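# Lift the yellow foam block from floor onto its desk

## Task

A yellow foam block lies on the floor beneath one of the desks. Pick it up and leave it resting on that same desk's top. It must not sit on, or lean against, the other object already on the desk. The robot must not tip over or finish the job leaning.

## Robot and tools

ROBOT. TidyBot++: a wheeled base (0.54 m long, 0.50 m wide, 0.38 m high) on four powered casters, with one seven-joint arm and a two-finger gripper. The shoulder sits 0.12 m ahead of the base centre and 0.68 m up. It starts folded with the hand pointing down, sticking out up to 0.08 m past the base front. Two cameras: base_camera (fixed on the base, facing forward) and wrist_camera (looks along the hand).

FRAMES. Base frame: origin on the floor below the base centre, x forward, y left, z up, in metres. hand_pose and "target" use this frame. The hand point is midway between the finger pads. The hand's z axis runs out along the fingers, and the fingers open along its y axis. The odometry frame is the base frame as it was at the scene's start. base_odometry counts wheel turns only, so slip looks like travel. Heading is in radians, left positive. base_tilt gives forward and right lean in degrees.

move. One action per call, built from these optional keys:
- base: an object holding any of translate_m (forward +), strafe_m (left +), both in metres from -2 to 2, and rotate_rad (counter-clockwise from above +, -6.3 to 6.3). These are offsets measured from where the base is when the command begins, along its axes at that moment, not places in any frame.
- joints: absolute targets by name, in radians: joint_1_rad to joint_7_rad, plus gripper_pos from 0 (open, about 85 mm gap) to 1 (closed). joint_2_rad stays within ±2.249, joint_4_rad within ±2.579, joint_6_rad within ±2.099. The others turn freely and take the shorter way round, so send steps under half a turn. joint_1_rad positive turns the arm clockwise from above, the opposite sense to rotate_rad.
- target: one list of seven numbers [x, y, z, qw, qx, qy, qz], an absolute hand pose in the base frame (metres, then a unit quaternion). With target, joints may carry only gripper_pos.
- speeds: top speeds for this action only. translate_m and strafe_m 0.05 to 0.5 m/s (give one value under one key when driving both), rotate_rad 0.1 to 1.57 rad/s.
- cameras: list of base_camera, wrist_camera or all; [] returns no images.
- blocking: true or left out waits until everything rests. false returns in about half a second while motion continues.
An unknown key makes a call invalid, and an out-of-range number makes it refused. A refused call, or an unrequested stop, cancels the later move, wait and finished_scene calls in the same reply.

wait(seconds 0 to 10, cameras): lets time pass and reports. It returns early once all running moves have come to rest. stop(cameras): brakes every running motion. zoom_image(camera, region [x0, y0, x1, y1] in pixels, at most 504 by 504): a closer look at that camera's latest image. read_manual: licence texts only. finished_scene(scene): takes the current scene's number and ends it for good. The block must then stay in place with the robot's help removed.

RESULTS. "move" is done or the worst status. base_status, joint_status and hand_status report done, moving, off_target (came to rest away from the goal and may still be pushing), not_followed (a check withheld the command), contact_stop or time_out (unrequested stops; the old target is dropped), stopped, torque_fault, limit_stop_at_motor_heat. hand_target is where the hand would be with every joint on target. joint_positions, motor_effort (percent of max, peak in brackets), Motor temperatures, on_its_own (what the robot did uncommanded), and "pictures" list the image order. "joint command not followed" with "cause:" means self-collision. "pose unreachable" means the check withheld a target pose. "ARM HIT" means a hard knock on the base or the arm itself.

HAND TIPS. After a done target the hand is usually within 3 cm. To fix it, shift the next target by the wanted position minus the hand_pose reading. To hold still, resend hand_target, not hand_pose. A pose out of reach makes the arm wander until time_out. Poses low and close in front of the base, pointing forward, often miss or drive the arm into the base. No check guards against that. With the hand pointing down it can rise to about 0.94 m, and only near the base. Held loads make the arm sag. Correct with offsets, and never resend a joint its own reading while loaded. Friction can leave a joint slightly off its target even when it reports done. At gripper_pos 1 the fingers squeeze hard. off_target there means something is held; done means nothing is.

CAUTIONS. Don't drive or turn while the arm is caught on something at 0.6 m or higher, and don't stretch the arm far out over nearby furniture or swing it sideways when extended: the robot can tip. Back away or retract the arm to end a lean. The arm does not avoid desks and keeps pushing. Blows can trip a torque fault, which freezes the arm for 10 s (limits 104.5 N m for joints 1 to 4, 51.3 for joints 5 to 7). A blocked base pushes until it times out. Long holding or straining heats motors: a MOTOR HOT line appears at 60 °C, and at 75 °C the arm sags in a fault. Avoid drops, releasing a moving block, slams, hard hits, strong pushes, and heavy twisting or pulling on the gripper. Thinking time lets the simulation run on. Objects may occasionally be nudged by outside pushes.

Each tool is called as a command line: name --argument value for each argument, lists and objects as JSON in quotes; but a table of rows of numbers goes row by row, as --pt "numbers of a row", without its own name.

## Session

move --base '{"rotate_rad": 1.5}'

Scene clock: 2.33 s.
Motor temperatures (°C): [31 28 28 29 34 35 32]
move: done
base_odometry: x=+0.000 y=+0.000 heading=+1.499
base_tilt: forward=-0.1 right=+0.6
base_status: done
joint_positions: joint_1_rad=-0.014 joint_2_rad=-0.389 joint_3_rad=+3.092 joint_4_rad=-2.522 joint_5_rad=+0.005 joint_6_rad=-0.836 joint_7_rad=+1.525 gripper_pos=+0.000
joint_status: not commanded
motor_effort: joint_1_rad=+0(1) joint_2_rad=-2(2) joint_3_rad=+1(2) joint_4_rad=+16(16) joint_5_rad=-1(2) joint_6_rad=+1(2) joint_7_rad=+1(1)
hand_pose: x=+0.2783 y=+0.0082 z=+0.5967 quat_wxyz=(+0.007, +0.996, +0.009, +0.087) (m; base frame)
hand_target: x=+0.2786 y=+0.0082 z=+0.5969 quat_wxyz=(+0.007, +0.996, +0.009, +0.087) (m; base frame)
hand_status: not commanded
pictures: base_camera, wrist_camera

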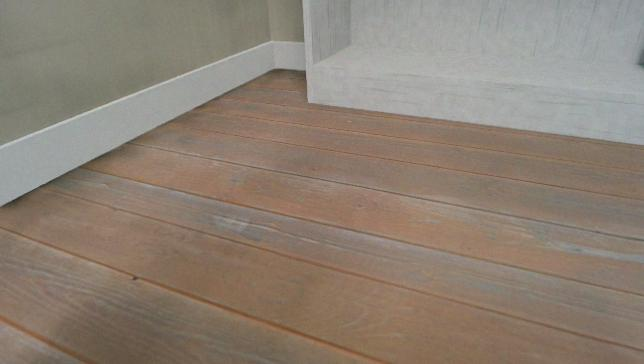

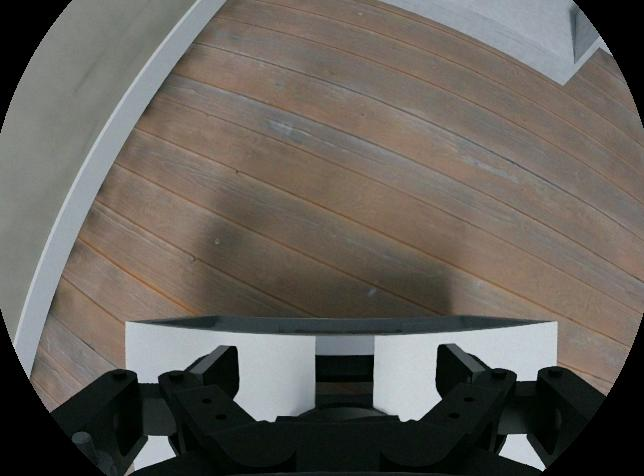

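move --base '{"rotate_rad": 3.0}'

Scene clock: 6.80 s.
Motor temperatures (°C): [31 28 28 29 34 35 32]
move: done
base_odometry: x=+0.000 y=+0.000 heading=-1.785
base_tilt: forward=-0.1 right=+0.6
base_status: done
joint_positions: joint_1_rad=-0.014 joint_2_rad=-0.389 joint_3_rad=+3.092 joint_4_rad=-2.522 joint_5_rad=+0.005 joint_6_rad=-0.836 joint_7_rad=+1.525 gripper_pos=+0.000
joint_status: not commanded
motor_effort: joint_1_rad=+0(1) joint_2_rad=-2(3) joint_3_rad=+2(2) joint_4_rad=+15(16) joint_5_rad=-1(2) joint_6_rad=+1(2) joint_7_rad=+1(1)
hand_pose: x=+0.2783 y=+0.0082 z=+0.5967 quat_wxyz=(+0.007, +0.996, +0.009, +0.087) (m; base frame)
hand_target: x=+0.2786 y=+0.0082 z=+0.5969 quat_wxyz=(+0.007, +0.996, +0.009, +0.087) (m; base frame)
hand_status: not commanded
pictures: base_camera, wrist_camera

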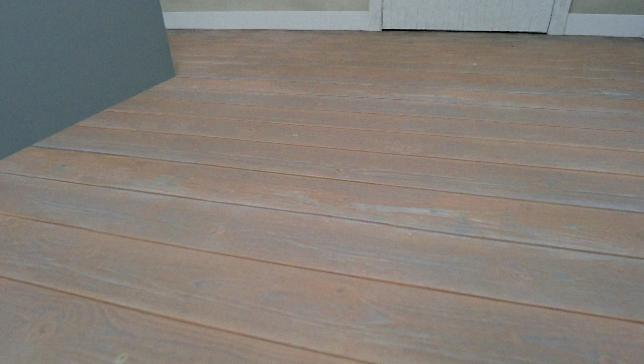

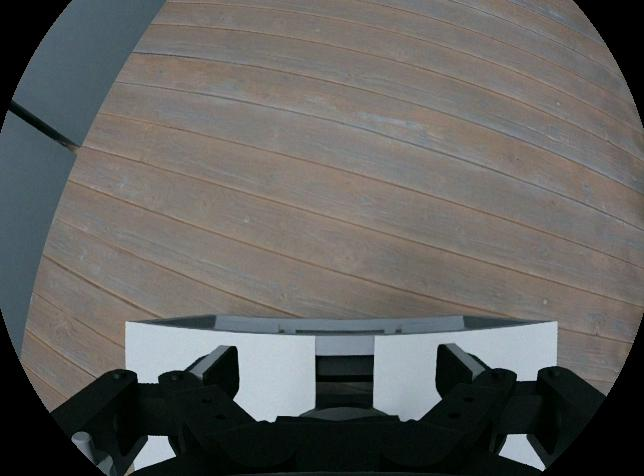

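move --base '{"rotate_rad": -0.235}' --cameras '[]'

move --base '{"translate_m": 1.85}' --cameras '["base_camera"]'

move --base '{"rotate_rad": 1.57}'

Scene clock: 15.43 s.
Motor temperatures (°C): [31 28 28 29 34 35 32]
move: done
base_odometry: x=+0.000 y=+0.000 heading=-2.019
base_tilt: forward=-0.1 right=+0.6
base_status: done
joint_positions: joint_1_rad=-0.014 joint_2_rad=-0.389 joint_3_rad=+3.092 joint_4_rad=-2.522 joint_5_rad=+0.005 joint_6_rad=-0.836 joint_7_rad=+1.525 gripper_pos=+0.000
joint_status: not commanded
motor_effort: joint_1_rad=+0(1) joint_2_rad=-2(3) joint_3_rad=+1(2) joint_4_rad=+16(16) joint_5_rad=-1(2) joint_6_rad=+1(2) joint_7_rad=+1(1)
hand_pose: x=+0.2783 y=+0.0082 z=+0.5967 quat_wxyz=(+0.007, +0.996, +0.009, +0.087) (m; base frame)
hand_target: x=+0.2786 y=+0.0082 z=+0.5969 quat_wxyz=(+0.007, +0.996, +0.009, +0.087) (m; base frame)
hand_status: not commanded
pictures: none
No camera images: "cameras" was empty.

Scene clock: 20.13 s.
Motor temperatures (°C): [31 28 28 29 34 35 32]
move: done
base_odometry: x=-0.801 y=-1.668 heading=-2.018
base_tilt: forward=-0.1 right=+0.6
base_status: done
joint_positions: joint_1_rad=-0.014 joint_2_rad=-0.389 joint_3_rad=+3.092 joint_4_rad=-2.522 joint_5_rad=+0.005 joint_6_rad=-0.836 joint_7_rad=+1.525 gripper_pos=+0.000
joint_status: not commanded
motor_effort: joint_1_rad=+0(1) joint_2_rad=-2(4) joint_3_rad=+1(2) joint_4_rad=+16(17) joint_5_rad=-1(2) joint_6_rad=+1(3) joint_7_rad=+1(2)
hand_pose: x=+0.2784 y=+0.0082 z=+0.5968 quat_wxyz=(+0.007, +0.996, +0.009, +0.087) (m; base frame)
hand_target: x=+0.2786 y=+0.0082 z=+0.5969 quat_wxyz=(+0.007, +0.996, +0.009, +0.087) (m; base frame)
hand_status: not commanded
pictures: base_camera

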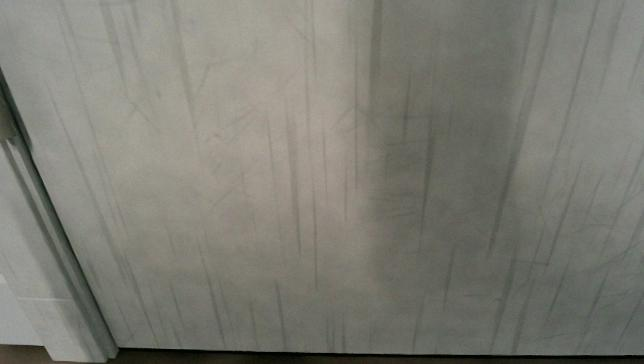

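Scene clock: 22.43 s.
Motor temperatures (°C): [31 28 28 29 34 35 32]
move: done
base_odometry: x=-0.801 y=-1.668 heading=-0.448
base_tilt: forward=-0.1 right=+0.6
base_status: done
joint_positions: joint_1_rad=-0.014 joint_2_rad=-0.389 joint_3_rad=+3.092 joint_4_rad=-2.522 joint_5_rad=+0.005 joint_6_rad=-0.836 joint_7_rad=+1.525 gripper_pos=+0.000
joint_status: not commanded
motor_effort: joint_1_rad=+0(1) joint_2_rad=-2(3) joint_3_rad=+1(2) joint_4_rad=+15(16) joint_5_rad=-1(2) joint_6_rad=+0(2) joint_7_rad=+1(1)
hand_pose: x=+0.2784 y=+0.0082 z=+0.5968 quat_wxyz=(+0.007, +0.996, +0.009, +0.087) (m; base frame)
hand_target: x=+0.2786 y=+0.0082 z=+0.5969 quat_wxyz=(+0.007, +0.996, +0.009, +0.087) (m; base frame)
hand_status: not commanded
pictures: base_camera, wrist_camera

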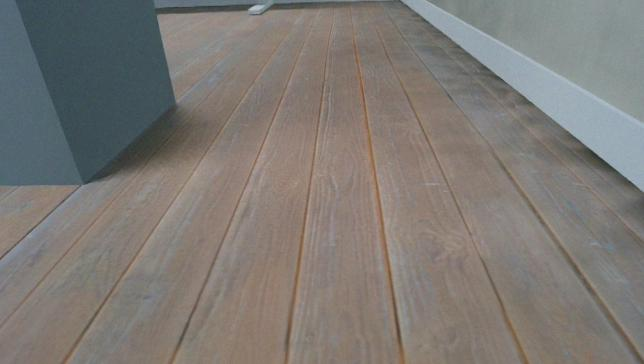

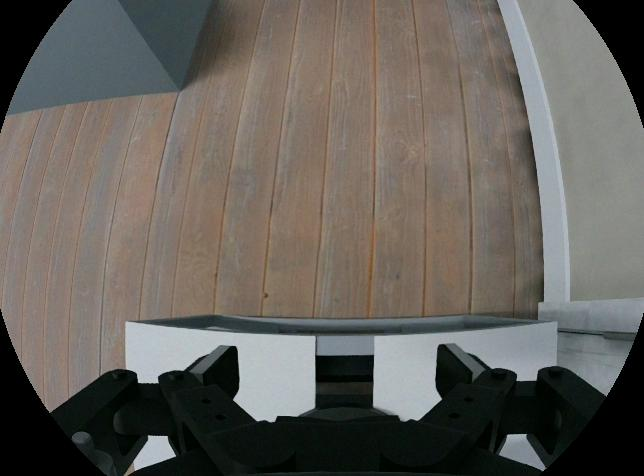

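move --base '{"rotate_rad": -0.045}' --cameras '[]'

move --base '{"translate_m": 1.65}'

Scene clock: 25.90 s.
Motor temperatures (°C): [31 28 28 29 34 35 32]
move: done
base_odometry: x=-0.801 y=-1.668 heading=-0.493
base_tilt: forward=-0.1 right=+0.6
base_status: done
joint_positions: joint_1_rad=-0.014 joint_2_rad=-0.389 joint_3_rad=+3.092 joint_4_rad=-2.522 joint_5_rad=+0.005 joint_6_rad=-0.836 joint_7_rad=+1.525 gripper_pos=+0.000
joint_status: not commanded
motor_effort: joint_1_rad=+0(1) joint_2_rad=-2(2) joint_3_rad=+1(2) joint_4_rad=+16(16) joint_5_rad=-1(2) joint_6_rad=+1(2) joint_7_rad=+1(1)
hand_pose: x=+0.2784 y=+0.0082 z=+0.5968 quat_wxyz=(+0.007, +0.996, +0.009, +0.087) (m; base frame)
hand_target: x=+0.2786 y=+0.0082 z=+0.5969 quat_wxyz=(+0.007, +0.996, +0.009, +0.087) (m; base frame)
hand_status: not commanded
pictures: none
No camera images: "cameras" was empty.

Scene clock: 30.17 s.
Motor temperatures (°C): [31 28 28 29 34 35 32]
move: done
base_odometry: x=+0.652 y=-2.449 heading=-0.492
base_tilt: forward=-0.1 right=+0.6
base_status: done
joint_positions: joint_1_rad=-0.014 joint_2_rad=-0.389 joint_3_rad=+3.092 joint_4_rad=-2.522 joint_5_rad=+0.005 joint_6_rad=-0.836 joint_7_rad=+1.525 gripper_pos=+0.000
joint_status: not commanded
motor_effort: joint_1_rad=+0(1) joint_2_rad=-2(4) joint_3_rad=+1(2) joint_4_rad=+15(17) joint_5_rad=-1(2) joint_6_rad=+2(2) joint_7_rad=+1(1)
hand_pose: x=+0.2784 y=+0.0082 z=+0.5968 quat_wxyz=(+0.007, +0.996, +0.009, +0.087) (m; base frame)
hand_target: x=+0.2786 y=+0.0082 z=+0.5969 quat_wxyz=(+0.007, +0.996, +0.009, +0.087) (m; base frame)
hand_status: not commanded
pictures: base_camera, wrist_camera

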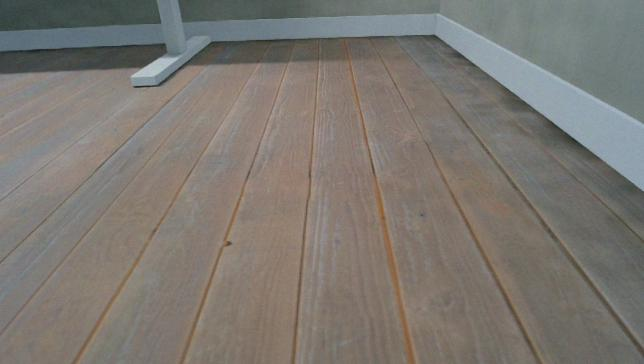

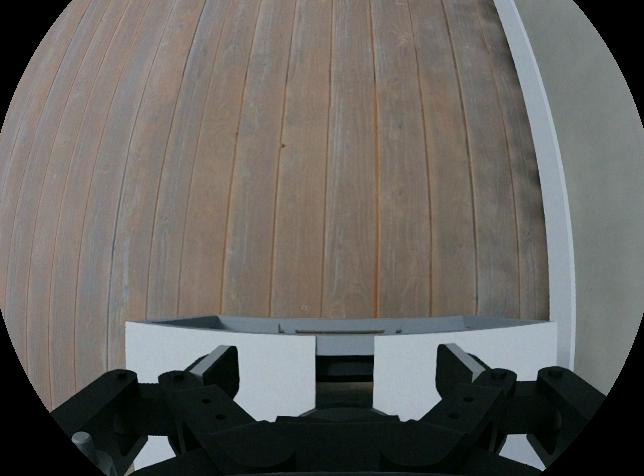

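Block not visible yet; look left while strafing.

move --base '{"translate_m": 0.1, "strafe_m": 0.9}' --joints '{"joint_6_rad": 0.4}'

Scene clock: 34.10 s.
Motor temperatures (°C): [31 28 28 29 34 35 32]
move: done
base_odometry: x=+1.166 y=-1.703 heading=-0.493
base_tilt: forward=-0.1 right=+0.6
base_status: done
joint_positions: joint_1_rad=-0.014 joint_2_rad=-0.389 joint_3_rad=+3.092 joint_4_rad=-2.520 joint_5_rad=+0.005 joint_6_rad=+0.330 joint_7_rad=+1.525 gripper_pos=+0.000
joint_status: all done
motor_effort: joint_1_rad=-1(1) joint_2_rad=-6(7) joint_3_rad=+1(2) joint_4_rad=+20(21) joint_5_rad=-1(2) joint_6_rad=+7(9) joint_7_rad=+1(1)
hand_pose: x=+0.5272 y=+0.0291 z=+0.8326 quat_wxyz=(-0.025, +0.784, +0.014, +0.621) (m; base frame)
hand_target: x=+0.5313 y=+0.0299 z=+0.8532 quat_wxyz=(-0.026, +0.762, +0.014, +0.647) (m; base frame)
hand_status: not commanded
pictures: base_camera, wrist_camera

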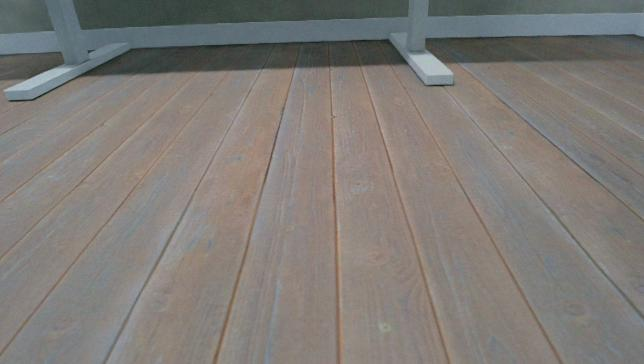

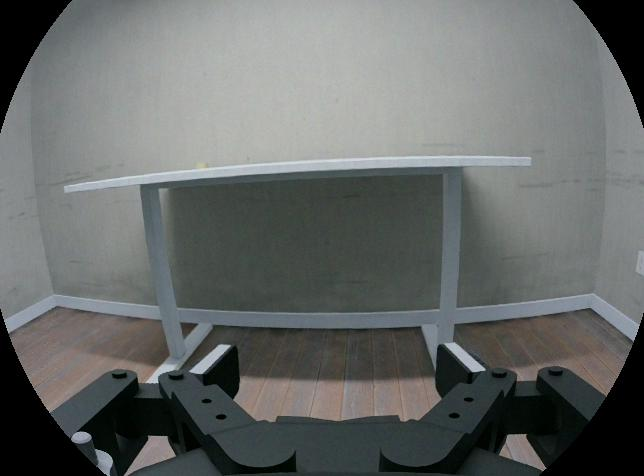

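move --base '{"rotate_rad": 1.2}'

Scene clock: 37.27 s.
Motor temperatures (°C): [31 28 28 29 34 35 32]
move: done
base_odometry: x=+1.166 y=-1.703 heading=+0.707
base_tilt: forward=-0.1 right=+0.6
base_status: done
joint_positions: joint_1_rad=-0.015 joint_2_rad=-0.389 joint_3_rad=+3.092 joint_4_rad=-2.520 joint_5_rad=+0.005 joint_6_rad=+0.331 joint_7_rad=+1.525 gripper_pos=+0.000
joint_status: not commanded
motor_effort: joint_1_rad=-1(1) joint_2_rad=-6(8) joint_3_rad=+1(2) joint_4_rad=+20(20) joint_5_rad=-1(2) joint_6_rad=+8(9) joint_7_rad=+1(1)
hand_pose: x=+0.5272 y=+0.0292 z=+0.8328 quat_wxyz=(-0.025, +0.783, +0.014, +0.621) (m; base frame)
hand_target: x=+0.5313 y=+0.0299 z=+0.8532 quat_wxyz=(-0.026, +0.762, +0.014, +0.647) (m; base frame)
hand_status: not commanded
pictures: base_camera, wrist_camera

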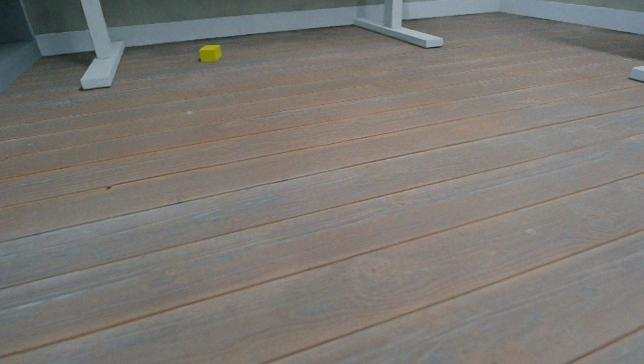

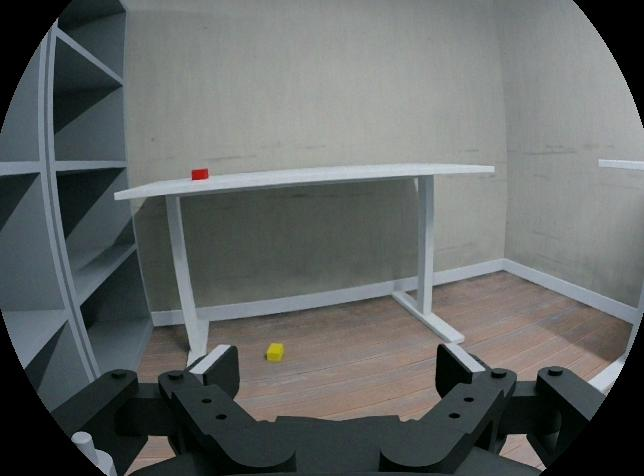

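move --base '{"rotate_rad": 0.371}'

zoom_image --camera "base_camera" --region '[340, 30, 440, 90]'

Scene clock: 42.43 s.
Motor temperatures (°C): [31 28 28 29 34 35 32]
move: done
base_odometry: x=+1.166 y=-1.703 heading=+1.077
base_tilt: forward=-0.1 right=+0.6
base_status: done
joint_positions: joint_1_rad=-0.015 joint_2_rad=-0.389 joint_3_rad=+3.092 joint_4_rad=-2.520 joint_5_rad=+0.005 joint_6_rad=+0.331 joint_7_rad=+1.525 gripper_pos=+0.000
joint_status: not commanded
motor_effort: joint_1_rad=-1(1) joint_2_rad=-6(7) joint_3_rad=+1(2) joint_4_rad=+20(20) joint_5_rad=-1(2) joint_6_rad=+7(9) joint_7_rad=+1(1)
hand_pose: x=+0.5272 y=+0.0293 z=+0.8328 quat_wxyz=(-0.025, +0.783, +0.014, +0.621) (m; base frame)
hand_target: x=+0.5313 y=+0.0299 z=+0.8532 quat_wxyz=(-0.026, +0.762, +0.014, +0.647) (m; base frame)
hand_status: not commanded
pictures: base_camera, wrist_camera

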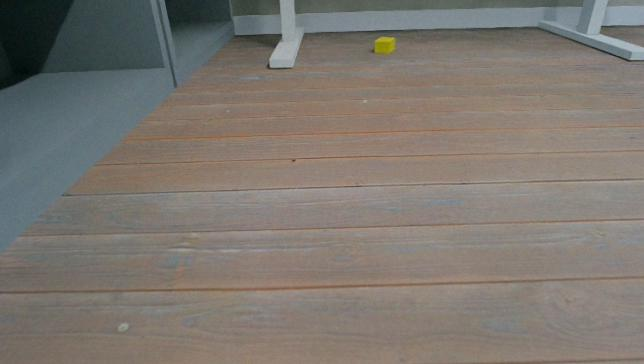

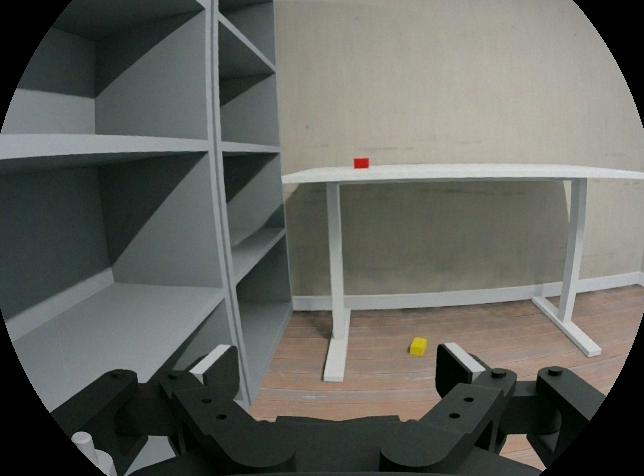

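Scaled by 5.040.

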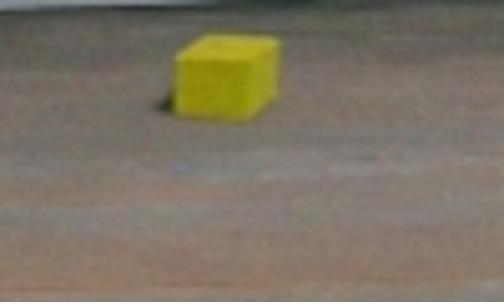

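move --base '{"rotate_rad": 0.042}' --joints '{"joint_1_rad": 0, "joint_2_rad": 1.362, "joint_3_rad": 3.1416, "joint_4_rad": -1.536, "joint_5_rad": 0, "joint_6_rad": -0.3, "joint_7_rad": 1.1, "gripper_pos": 0}' --cameras '[]'

move --base '{"translate_m": 1.15, "strafe_m": -0.36}' --speeds '{"translate_m": 0.35}'

Scene clock: 57.10 s.
Motor temperatures (°C): [31 28 28 29 34 35 32]
move: done
base_odometry: x=+1.166 y=-1.703 heading=+1.118
base_tilt: forward=-0.1 right=+0.6
base_status: done
joint_positions: joint_1_rad=-0.013 joint_2_rad=+1.365 joint_3_rad=+3.115 joint_4_rad=-1.551 joint_5_rad=+0.005 joint_6_rad=-0.230 joint_7_rad=+1.144 gripper_pos=+0.000
joint_status: all done
motor_effort: joint_1_rad=+0(1) joint_2_rad=-40(43) joint_3_rad=-1(3) joint_4_rad=+3(21) joint_5_rad=-2(3) joint_6_rad=+0(8) joint_7_rad=+0(2)
hand_pose: x=+0.5997 y=+0.0240 z=+0.1508 quat_wxyz=(-0.012, +0.980, -0.201, -0.005) (m; base frame)
hand_target: x=+0.5889 y=+0.0013 z=+0.1532 quat_wxyz=(+0.007, +0.972, -0.233, -0.027) (m; base frame)
hand_status: not commanded
pictures: none
No camera images: "cameras" was empty.

Scene clock: 61.43 s.
Motor temperatures (°C): [31 28 28 29 34 35 32]
move: done
base_odometry: x=+1.992 y=-0.826 heading=+1.119
base_tilt: forward=+0.0 right=+0.6
base_status: done
joint_positions: joint_1_rad=-0.006 joint_2_rad=+1.366 joint_3_rad=+3.118 joint_4_rad=-1.539 joint_5_rad=+0.005 joint_6_rad=-0.239 joint_7_rad=+1.142 gripper_pos=+0.000
joint_status: not commanded
motor_effort: joint_1_rad=-1(2) joint_2_rad=-40(42) joint_3_rad=+0(2) joint_4_rad=+4(6) joint_5_rad=-1(2) joint_6_rad=-1(2) joint_7_rad=+1(1)
hand_pose: x=+0.6036 y=+0.0182 z=+0.1509 quat_wxyz=(-0.010, +0.979, -0.205, -0.004) (m; base frame)
hand_target: x=+0.5889 y=+0.0013 z=+0.1532 quat_wxyz=(+0.007, +0.972, -0.233, -0.027) (m; base frame)
hand_status: not commanded
pictures: base_camera, wrist_camera

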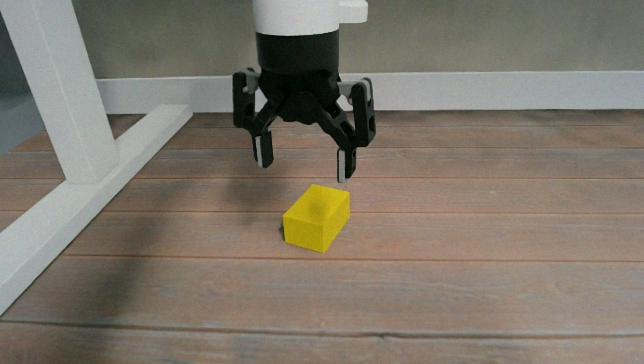

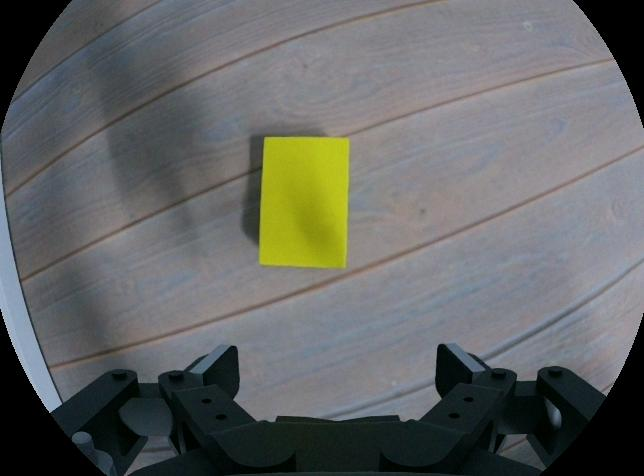

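move --base '{"translate_m": 0.07, "strafe_m": -0.011}' --speeds '{"translate_m": 0.2}' --cameras '[]'

move --joints '{"joint_2_rad": 1.53, "joint_4_rad": -1.38, "joint_6_rad": -0.28}'

Scene clock: 67.27 s.
Motor temperatures (°C): [31 28 28 29 34 35 32]
move: done
base_odometry: x=+2.033 y=-0.767 heading=+1.119
base_tilt: forward=+0.0 right=+0.6
base_status: done
joint_positions: joint_1_rad=-0.006 joint_2_rad=+1.367 joint_3_rad=+3.119 joint_4_rad=-1.533 joint_5_rad=+0.005 joint_6_rad=-0.242 joint_7_rad=+1.142 gripper_pos=+0.000
joint_status: not commanded
motor_effort: joint_1_rad=+0(3) joint_2_rad=-41(42) joint_3_rad=-1(1) joint_4_rad=+4(6) joint_5_rad=-1(2) joint_6_rad=+0(2) joint_7_rad=+1(1)
hand_pose: x=+0.6059 y=+0.0180 z=+0.1510 quat_wxyz=(-0.010, +0.979, -0.205, -0.002) (m; base frame)
hand_target: x=+0.5889 y=+0.0013 z=+0.1532 quat_wxyz=(+0.007, +0.972, -0.233, -0.027) (m; base frame)
hand_status: not commanded
pictures: none
No camera images: "cameras" was empty.

Scene clock: 68.67 s.
Motor temperatures (°C): [31 28 28 29 34 35 32]
move: done
base_odometry: x=+2.033 y=-0.767 heading=+1.119
base_tilt: forward=-0.1 right=+0.6
base_status: not commanded
joint_positions: joint_1_rad=-0.006 joint_2_rad=+1.540 joint_3_rad=+3.119 joint_4_rad=-1.392 joint_5_rad=+0.005 joint_6_rad=-0.242 joint_7_rad=+1.142 gripper_pos=+0.000
joint_status: all done
motor_effort: joint_1_rad=+0(1) joint_2_rad=-41(44) joint_3_rad=-1(1) joint_4_rad=+3(5) joint_5_rad=-1(2) joint_6_rad=-1(2) joint_7_rad=+1(1)
hand_pose: x=+0.5950 y=+0.0179 z=+0.0768 quat_wxyz=(-0.007, +0.978, -0.207, -0.018) (m; base frame)
hand_target: x=+0.5965 y=+0.0013 z=+0.0821 quat_wxyz=(+0.006, +0.972, -0.233, -0.024) (m; base frame)
hand_status: not commanded
pictures: base_camera, wrist_camera

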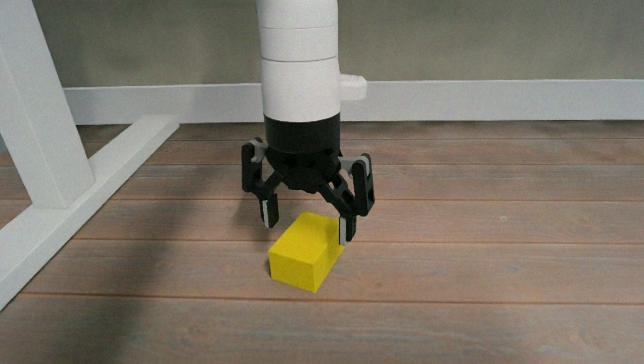

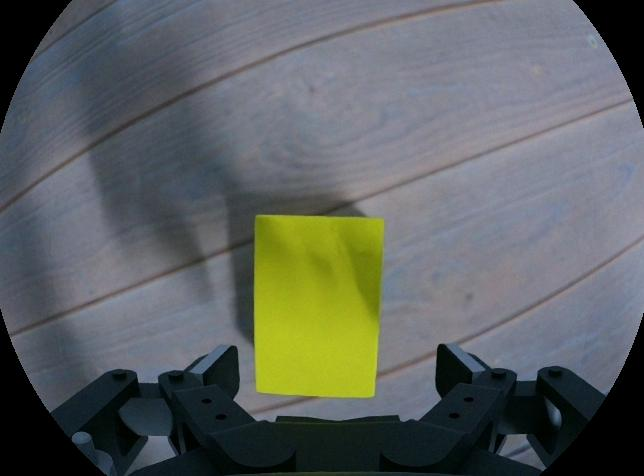

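move --joints '{"joint_2_rad": 1.655, "joint_4_rad": -1.228, "joint_6_rad": -0.27}'

Scene clock: 71.40 s.
Motor temperatures (°C): [31 29 28 29 34 35 32]
move: done
base_odometry: x=+2.033 y=-0.767 heading=+1.119
base_tilt: forward=-0.1 right=+0.6
base_status: not commanded
joint_positions: joint_1_rad=-0.006 joint_2_rad=+1.659 joint_3_rad=+3.119 joint_4_rad=-1.240 joint_5_rad=+0.005 joint_6_rad=-0.242 joint_7_rad=+1.142 gripper_pos=+0.000
joint_status: all done
motor_effort: joint_1_rad=-1(1) joint_2_rad=-42(43) joint_3_rad=-1(2) joint_4_rad=+4(5) joint_5_rad=-1(2) joint_6_rad=-1(2) joint_7_rad=+1(1)
hand_pose: x=+0.6142 y=+0.0177 z=+0.0290 quat_wxyz=(-0.011, +0.978, -0.209, -0.002) (m; base frame)
hand_target: x=+0.6151 y=+0.0013 z=+0.0313 quat_wxyz=(+0.001, +0.972, -0.233, -0.006) (m; base frame)
hand_status: not commanded
pictures: base_camera, wrist_camera

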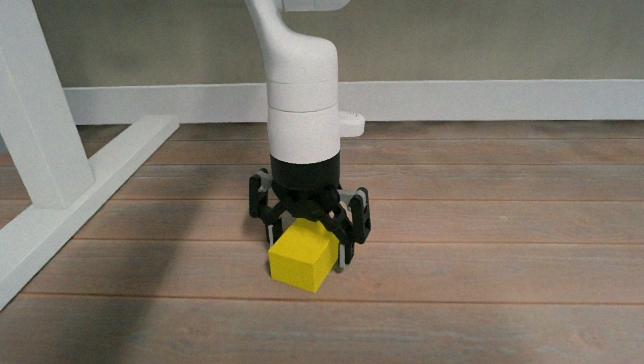

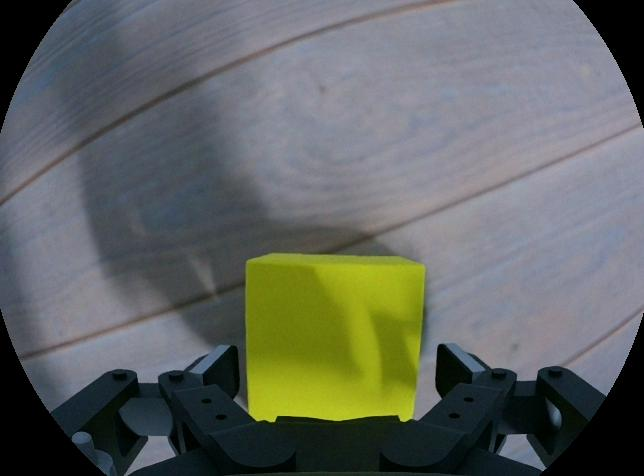

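move --joints '{"gripper_pos": 0.5}' --cameras '[]'

move --joints '{"joint_2_rad": 1.49, "joint_4_rad": -1.418, "joint_6_rad": -0.24}'

move --base '{"translate_m": -0.8}' --speeds '{"translate_m": 0.4}'

Scene clock: 75.37 s.
Motor temperatures (°C): [31 29 28 29 34 35 32]
move: off_target
base_odometry: x=+2.033 y=-0.768 heading=+1.119
base_tilt: forward=-0.1 right=+0.6
base_status: not commanded
joint_positions: joint_1_rad=-0.006 joint_2_rad=+1.656 joint_3_rad=+3.119 joint_4_rad=-1.239 joint_5_rad=+0.005 joint_6_rad=-0.246 joint_7_rad=+1.142 gripper_pos=+0.392
joint_status: gripper_pos off_target (ended at +0.392, target +0.500)
motor_effort: joint_1_rad=+0(2) joint_2_rad=-39(41) joint_3_rad=-1(2) joint_4_rad=+5(9) joint_5_rad=-2(2) joint_6_rad=+0(5) joint_7_rad=+1(1)
hand_pose: x=+0.6150 y=+0.0176 z=+0.0301 quat_wxyz=(-0.011, +0.978, -0.209, -0.002) (m; base frame)
hand_target: x=+0.6151 y=+0.0013 z=+0.0313 quat_wxyz=(+0.001, +0.972, -0.233, -0.006) (m; base frame)
hand_status: not commanded
pictures: none
No camera images: "cameras" was empty.

Scene clock: 76.83 s.
Motor temperatures (°C): [31 29 28 29 34 35 32]
move: done
base_odometry: x=+2.033 y=-0.768 heading=+1.119
base_tilt: forward=+0.0 right=+0.6
base_status: not commanded
joint_positions: joint_1_rad=-0.006 joint_2_rad=+1.515 joint_3_rad=+3.119 joint_4_rad=-1.406 joint_5_rad=+0.005 joint_6_rad=-0.246 joint_7_rad=+1.142 gripper_pos=+0.392
joint_status: all done
motor_effort: joint_1_rad=+0(1) joint_2_rad=-41(43) joint_3_rad=-1(2) joint_4_rad=+3(6) joint_5_rad=-1(2) joint_6_rad=-1(2) joint_7_rad=+1(1)
hand_pose: x=+0.5997 y=+0.0178 z=+0.0876 quat_wxyz=(-0.008, +0.978, -0.207, -0.015) (m; base frame)
hand_target: x=+0.6092 y=+0.0013 z=+0.0987 quat_wxyz=(+0.001, +0.972, -0.233, -0.003) (m; base frame)
hand_status: not commanded
pictures: base_camera, wrist_camera

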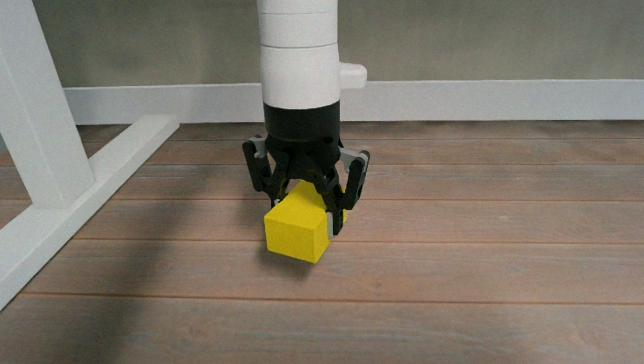

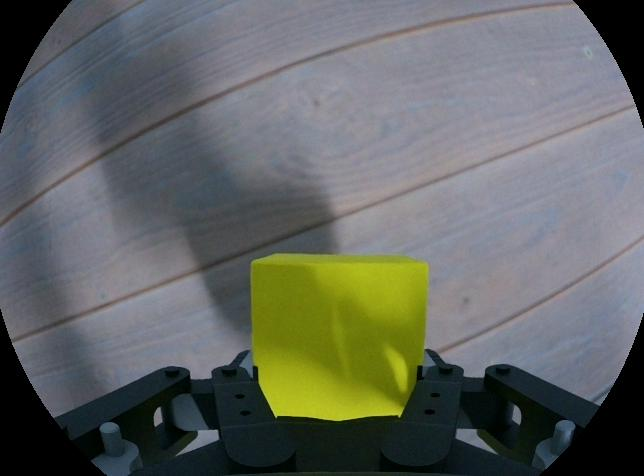

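Scene clock: 79.97 s.
Motor temperatures (°C): [31 29 28 29 34 35 32]
move: done
base_odometry: x=+1.684 y=-1.488 heading=+1.119
base_tilt: forward=-0.1 right=+0.6
base_status: done
joint_positions: joint_1_rad=-0.005 joint_2_rad=+1.513 joint_3_rad=+3.120 joint_4_rad=-1.414 joint_5_rad=+0.005 joint_6_rad=-0.246 joint_7_rad=+1.142 gripper_pos=+0.392
joint_status: not commanded
motor_effort: joint_1_rad=+0(3) joint_2_rad=-41(42) joint_3_rad=-1(3) joint_4_rad=+3(5) joint_5_rad=-1(2) joint_6_rad=+0(2) joint_7_rad=+0(1)
hand_pose: x=+0.5960 y=+0.0169 z=+0.0882 quat_wxyz=(-0.007, +0.978, -0.207, -0.018) (m; base frame)
hand_target: x=+0.6092 y=+0.0013 z=+0.0987 quat_wxyz=(+0.001, +0.972, -0.233, -0.003) (m; base frame)
hand_status: not commanded
pictures: base_camera, wrist_camera

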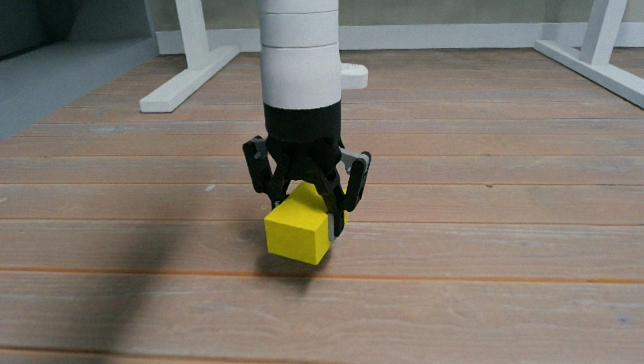

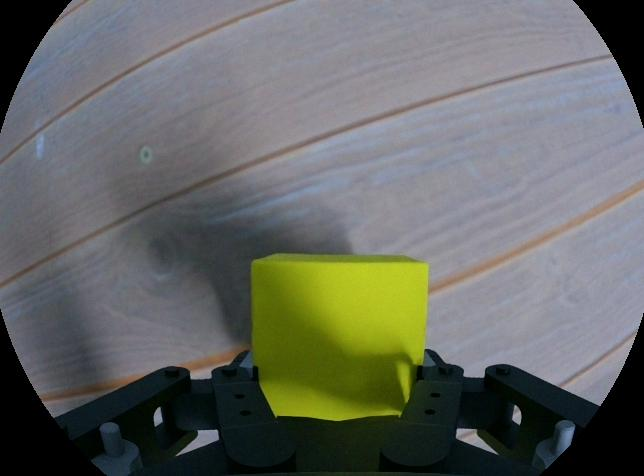

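move --base '{"strafe_m": -0.3}' --joints '{"joint_2_rad": 0.15, "joint_4_rad": -0.65, "joint_6_rad": -2.05, "joint_7_rad": -0.05}' --speeds '{"strafe_m": 0.2}' --cameras '[]'

move --base '{"translate_m": 0.62}' --speeds '{"translate_m": 0.25}'

Scene clock: 86.60 s.
Motor temperatures (°C): [31 29 28 29 34 35 32]
move: done
base_odometry: x=+1.954 y=-1.619 heading=+1.119
base_tilt: forward=-0.1 right=+0.6
base_status: done
joint_positions: joint_1_rad=+0.002 joint_2_rad=+0.160 joint_3_rad=+3.123 joint_4_rad=-0.660 joint_5_rad=+0.005 joint_6_rad=-1.984 joint_7_rad=-0.007 gripper_pos=+0.392
joint_status: all done
motor_effort: joint_1_rad=+0(3) joint_2_rad=-22(50) joint_3_rad=+0(2) joint_4_rad=+15(18) joint_5_rad=-1(2) joint_6_rad=+2(3) joint_7_rad=+1(2)
hand_pose: x=+0.5187 y=+0.0055 z=+1.0180 quat_wxyz=(-0.120, +0.699, -0.695, +0.118) (m; base frame)
hand_target: x=+0.4969 y=+0.0013 z=+1.0187 quat_wxyz=(-0.105, +0.682, -0.717, +0.100) (m; base frame)
hand_status: not commanded
pictures: none
No camera images: "cameras" was empty.

Scene clock: 89.93 s.
Motor temperatures (°C): [31 29 28 29 34 35 32]
move: done
base_odometry: x=+2.225 y=-1.061 heading=+1.119
base_tilt: forward=-0.1 right=+0.6
base_status: done
joint_positions: joint_1_rad=+0.002 joint_2_rad=+0.161 joint_3_rad=+3.123 joint_4_rad=-0.660 joint_5_rad=+0.005 joint_6_rad=-1.990 joint_7_rad=-0.008 gripper_pos=+0.392
joint_status: not commanded
motor_effort: joint_1_rad=+0(1) joint_2_rad=-21(24) joint_3_rad=+0(1) joint_4_rad=+15(16) joint_5_rad=-1(2) joint_6_rad=+2(4) joint_7_rad=+1(1)
hand_pose: x=+0.5171 y=+0.0055 z=+1.0170 quat_wxyz=(-0.117, +0.699, -0.696, +0.115) (m; base frame)
hand_target: x=+0.4969 y=+0.0013 z=+1.0187 quat_wxyz=(-0.105, +0.682, -0.717, +0.100) (m; base frame)
hand_status: not commanded
pictures: base_camera, wrist_camera

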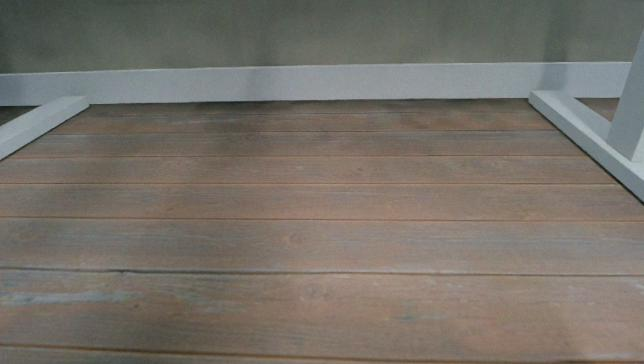

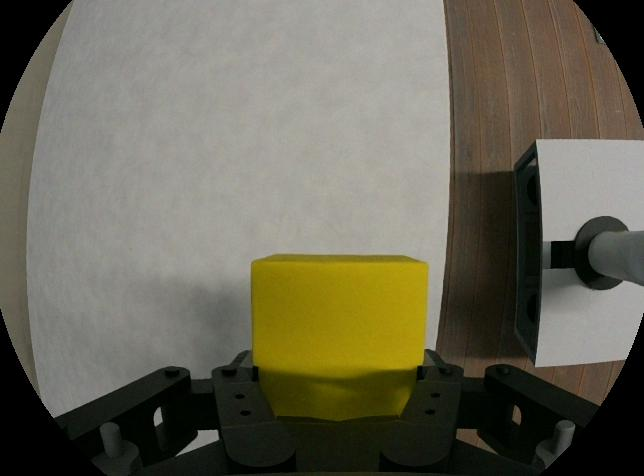

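move --base '{"translate_m": 0.15}' --speeds '{"translate_m": 0.15}' --cameras '[]'

move --joints '{"joint_2_rad": 0.13, "joint_4_rad": -0.83, "joint_6_rad": -2.095}' --cameras '[]'

move --joints '{"joint_2_rad": 0.13, "joint_4_rad": -0.9, "joint_6_rad": -2.095}'

Scene clock: 94.90 s.
Motor temperatures (°C): [31 29 28 29 34 35 32]
move: done
base_odometry: x=+2.291 y=-0.926 heading=+1.119
base_tilt: forward=-0.1 right=+0.6
base_status: done
joint_positions: joint_1_rad=+0.002 joint_2_rad=+0.161 joint_3_rad=+3.123 joint_4_rad=-0.660 joint_5_rad=+0.005 joint_6_rad=-1.992 joint_7_rad=-0.008 gripper_pos=+0.392
joint_status: not commanded
motor_effort: joint_1_rad=+0(2) joint_2_rad=-21(25) joint_3_rad=+0(1) joint_4_rad=+15(15) joint_5_rad=-1(2) joint_6_rad=+1(3) joint_7_rad=+1(1)
hand_pose: x=+0.5165 y=+0.0055 z=+1.0169 quat_wxyz=(-0.117, +0.699, -0.696, +0.115) (m; base frame)
hand_target: x=+0.4969 y=+0.0013 z=+1.0187 quat_wxyz=(-0.105, +0.682, -0.717, +0.100) (m; base frame)
hand_status: not commanded
pictures: none
No camera images: "cameras" was empty.

Scene clock: 96.03 s.
Motor temperatures (°C): [31 29 28 29 34 35 32]
move: done
base_odometry: x=+2.291 y=-0.926 heading=+1.119
base_tilt: forward=-0.1 right=+0.6
base_status: not commanded
joint_positions: joint_1_rad=+0.002 joint_2_rad=+0.159 joint_3_rad=+3.123 joint_4_rad=-0.819 joint_5_rad=+0.005 joint_6_rad=-2.028 joint_7_rad=-0.008 gripper_pos=+0.392
joint_status: all done
motor_effort: joint_1_rad=+0(1) joint_2_rad=-22(23) joint_3_rad=+0(1) joint_4_rad=+15(17) joint_5_rad=-2(2) joint_6_rad=+0(3) joint_7_rad=+1(1)
hand_pose: x=+0.4881 y=+0.0052 z=+0.9644 quat_wxyz=(-0.048, +0.707, -0.704, +0.048) (m; base frame)
hand_target: x=+0.4580 y=+0.0013 z=+0.9692 quat_wxyz=(-0.031, +0.689, -0.724, +0.030) (m; base frame)
hand_status: not commanded
pictures: none
No camera images: "cameras" was empty.

Scene clock: 96.83 s.
Motor temperatures (°C): [31 29 28 29 34 35 32]
move: done
base_odometry: x=+2.291 y=-0.926 heading=+1.119
base_tilt: forward=-0.1 right=+0.6
base_status: not commanded
joint_positions: joint_1_rad=+0.002 joint_2_rad=+0.155 joint_3_rad=+3.123 joint_4_rad=-0.891 joint_5_rad=+0.005 joint_6_rad=-2.030 joint_7_rad=-0.008 gripper_pos=+0.392
joint_status: all done
motor_effort: joint_1_rad=+0(1) joint_2_rad=-22(23) joint_3_rad=+0(1) joint_4_rad=+15(17) joint_5_rad=-1(2) joint_6_rad=-1(2) joint_7_rad=+1(1)
hand_pose: x=+0.4762 y=+0.0051 z=+0.9444 quat_wxyz=(-0.023, +0.709, -0.705, +0.023) (m; base frame)
hand_target: x=+0.4482 y=+0.0013 z=+0.9496 quat_wxyz=(-0.006, +0.689, -0.725, +0.006) (m; base frame)
hand_status: not commanded
pictures: base_camera, wrist_camera

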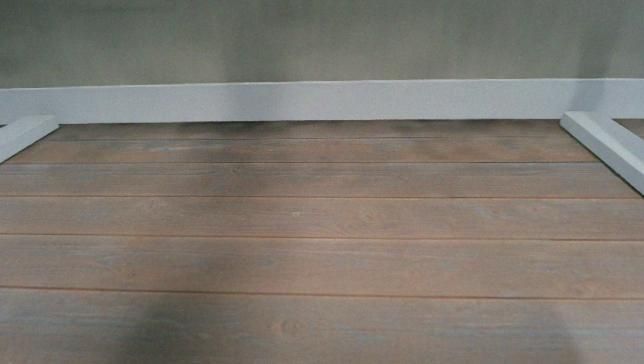

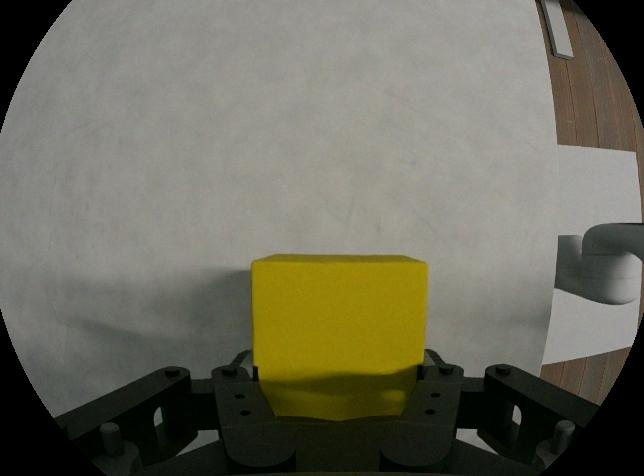

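move --joints '{"joint_4_rad": -1.0, "joint_6_rad": -2.0}'

Scene clock: 101.27 s.
Motor temperatures (°C): [31 29 28 29 34 35 32]
move: done
base_odometry: x=+2.291 y=-0.926 heading=+1.119
base_tilt: forward=-0.1 right=+0.6
base_status: not commanded
joint_positions: joint_1_rad=+0.002 joint_2_rad=+0.154 joint_3_rad=+3.123 joint_4_rad=-0.991 joint_5_rad=+0.005 joint_6_rad=-2.029 joint_7_rad=-0.008 gripper_pos=+0.392
joint_status: all done
motor_effort: joint_1_rad=-1(1) joint_2_rad=-21(23) joint_3_rad=+0(1) joint_4_rad=+15(16) joint_5_rad=-1(2) joint_6_rad=-1(2) joint_7_rad=+1(1)
hand_pose: x=+0.4595 y=+0.0049 z=+0.9165 quat_wxyz=(+0.012, +0.709, -0.705, -0.011) (m; base frame)
hand_target: x=+0.4615 y=+0.0013 z=+0.9219 quat_wxyz=(-0.004, +0.689, -0.725, +0.004) (m; base frame)
hand_status: not commanded
pictures: base_camera, wrist_camera

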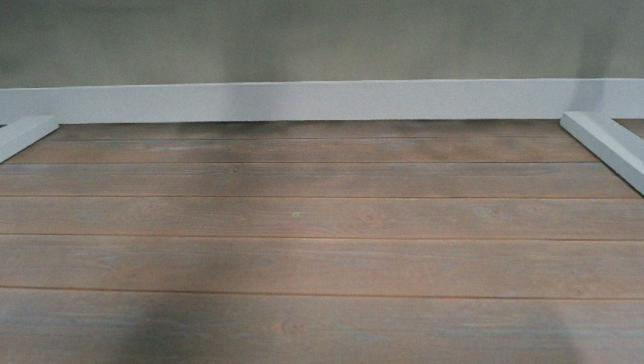

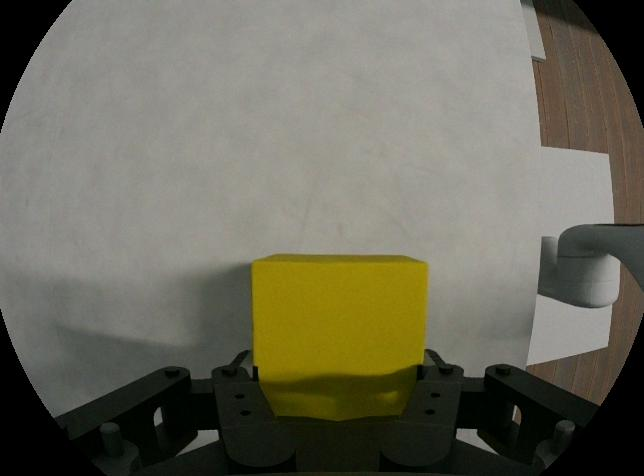

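move --joints '{"joint_4_rad": -1.05, "joint_6_rad": -1.92}' --cameras '[]'

Scene clock: 103.80 s.
Motor temperatures (°C): [31 29 28 29 34 35 32]
move: done
base_odometry: x=+2.291 y=-0.926 heading=+1.119
base_tilt: forward=-0.1 right=+0.6
base_status: not commanded
joint_positions: joint_1_rad=+0.002 joint_2_rad=+0.152 joint_3_rad=+3.123 joint_4_rad=-1.041 joint_5_rad=+0.005 joint_6_rad=-1.975 joint_7_rad=-0.008 gripper_pos=+0.392
joint_status: all done
motor_effort: joint_1_rad=+0(1) joint_2_rad=-23(24) joint_3_rad=+0(1) joint_4_rad=+16(17) joint_5_rad=-1(2) joint_6_rad=-1(2) joint_7_rad=+1(1)
hand_pose: x=+0.4665 y=+0.0051 z=+0.9026 quat_wxyz=(+0.010, +0.709, -0.705, -0.008) (m; base frame)
hand_target: x=+0.4771 y=+0.0013 z=+0.9077 quat_wxyz=(-0.015, +0.689, -0.724, +0.014) (m; base frame)
hand_status: not commanded
pictures: none
No camera images: "cameras" was empty.

move --joints '{"joint_4_rad": -1.085, "joint_6_rad": -1.87}' --cameras '[]'

move --joints '{"joint_4_rad": -1.11}' --cameras '["wrist_camera"]'

Scene clock: 105.77 s.
Motor temperatures (°C): [31 29 28 29 34 35 32]
move: done
base_odometry: x=+2.291 y=-0.926 heading=+1.119
base_tilt: forward=-0.1 right=+0.6
base_status: not commanded
joint_positions: joint_1_rad=+0.002 joint_2_rad=+0.151 joint_3_rad=+3.123 joint_4_rad=-1.076 joint_5_rad=+0.005 joint_6_rad=-1.930 joint_7_rad=-0.008 gripper_pos=+0.392
joint_status: all done
motor_effort: joint_1_rad=+0(1) joint_2_rad=-22(24) joint_3_rad=+1(1) joint_4_rad=+16(17) joint_5_rad=-1(2) joint_6_rad=+0(2) joint_7_rad=+1(1)
hand_pose: x=+0.4732 y=+0.0052 z=+0.8924 quat_wxyz=(+0.006, +0.709, -0.705, -0.005) (m; base frame)
hand_target: x=+0.4858 y=+0.0013 z=+0.8977 quat_wxyz=(-0.021, +0.689, -0.724, +0.020) (m; base frame)
hand_status: not commanded
pictures: none
No camera images: "cameras" was empty.

Scene clock: 106.83 s.
Motor temperatures (°C): [31 29 28 29 34 35 32]
move: done
base_odometry: x=+2.291 y=-0.926 heading=+1.119
base_tilt: forward=-0.1 right=+0.6
base_status: not commanded
joint_positions: joint_1_rad=+0.002 joint_2_rad=+0.146 joint_3_rad=+3.123 joint_4_rad=-1.096 joint_5_rad=+0.005 joint_6_rad=-1.925 joint_7_rad=-0.009 gripper_pos=+0.392
joint_status: all done
motor_effort: joint_1_rad=+0(1) joint_2_rad=-22(23) joint_3_rad=+0(1) joint_4_rad=+15(16) joint_5_rad=-1(2) joint_6_rad=-2(3) joint_7_rad=+1(1)
hand_pose: x=+0.4694 y=+0.0051 z=+0.8886 quat_wxyz=(+0.010, +0.709, -0.705, -0.008) (m; base frame)
hand_target: x=+0.4807 y=+0.0013 z=+0.8900 quat_wxyz=(-0.011, +0.689, -0.724, +0.011) (m; base frame)
hand_status: not commanded
pictures: wrist_camera

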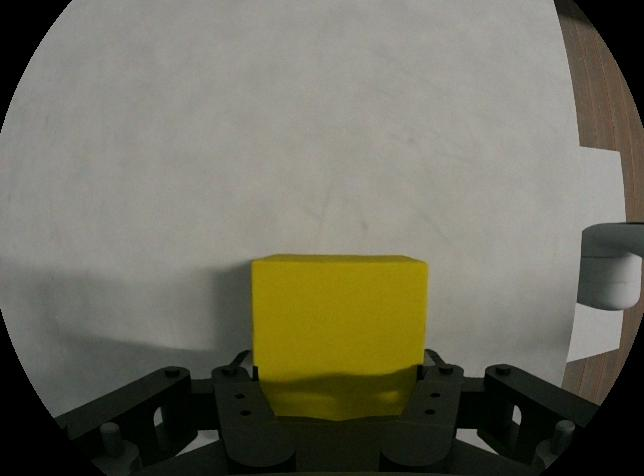

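move --joints '{"joint_4_rad": -1.135, "joint_2_rad": 0.13}' --cameras '["wrist_camera"]'

Scene clock: 111.70 s.
Motor temperatures (°C): [31 29 28 29 34 35 32]
move: done
base_odometry: x=+2.291 y=-0.926 heading=+1.119
base_tilt: forward=-0.1 right=+0.6
base_status: not commanded
joint_positions: joint_1_rad=+0.002 joint_2_rad=+0.140 joint_3_rad=+3.123 joint_4_rad=-1.104 joint_5_rad=+0.005 joint_6_rad=-1.917 joint_7_rad=-0.009 gripper_pos=+0.392
joint_status: all done
motor_effort: joint_1_rad=-1(1) joint_2_rad=-20(22) joint_3_rad=+0(1) joint_4_rad=+13(15) joint_5_rad=-2(2) joint_6_rad=-3(4) joint_7_rad=+1(1)
hand_pose: x=+0.4692 y=+0.0052 z=+0.8880 quat_wxyz=(+0.008, +0.709, -0.705, -0.006) (m; base frame)
hand_target: x=+0.4754 y=+0.0013 z=+0.8824 quat_wxyz=(-0.002, +0.689, -0.725, +0.002) (m; base frame)
hand_status: not commanded
pictures: wrist_camera

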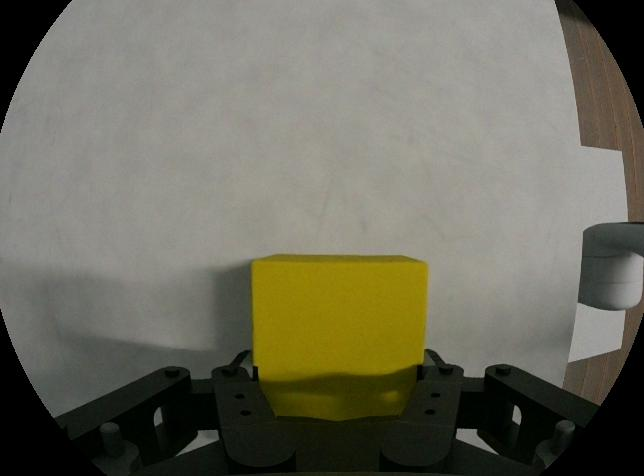

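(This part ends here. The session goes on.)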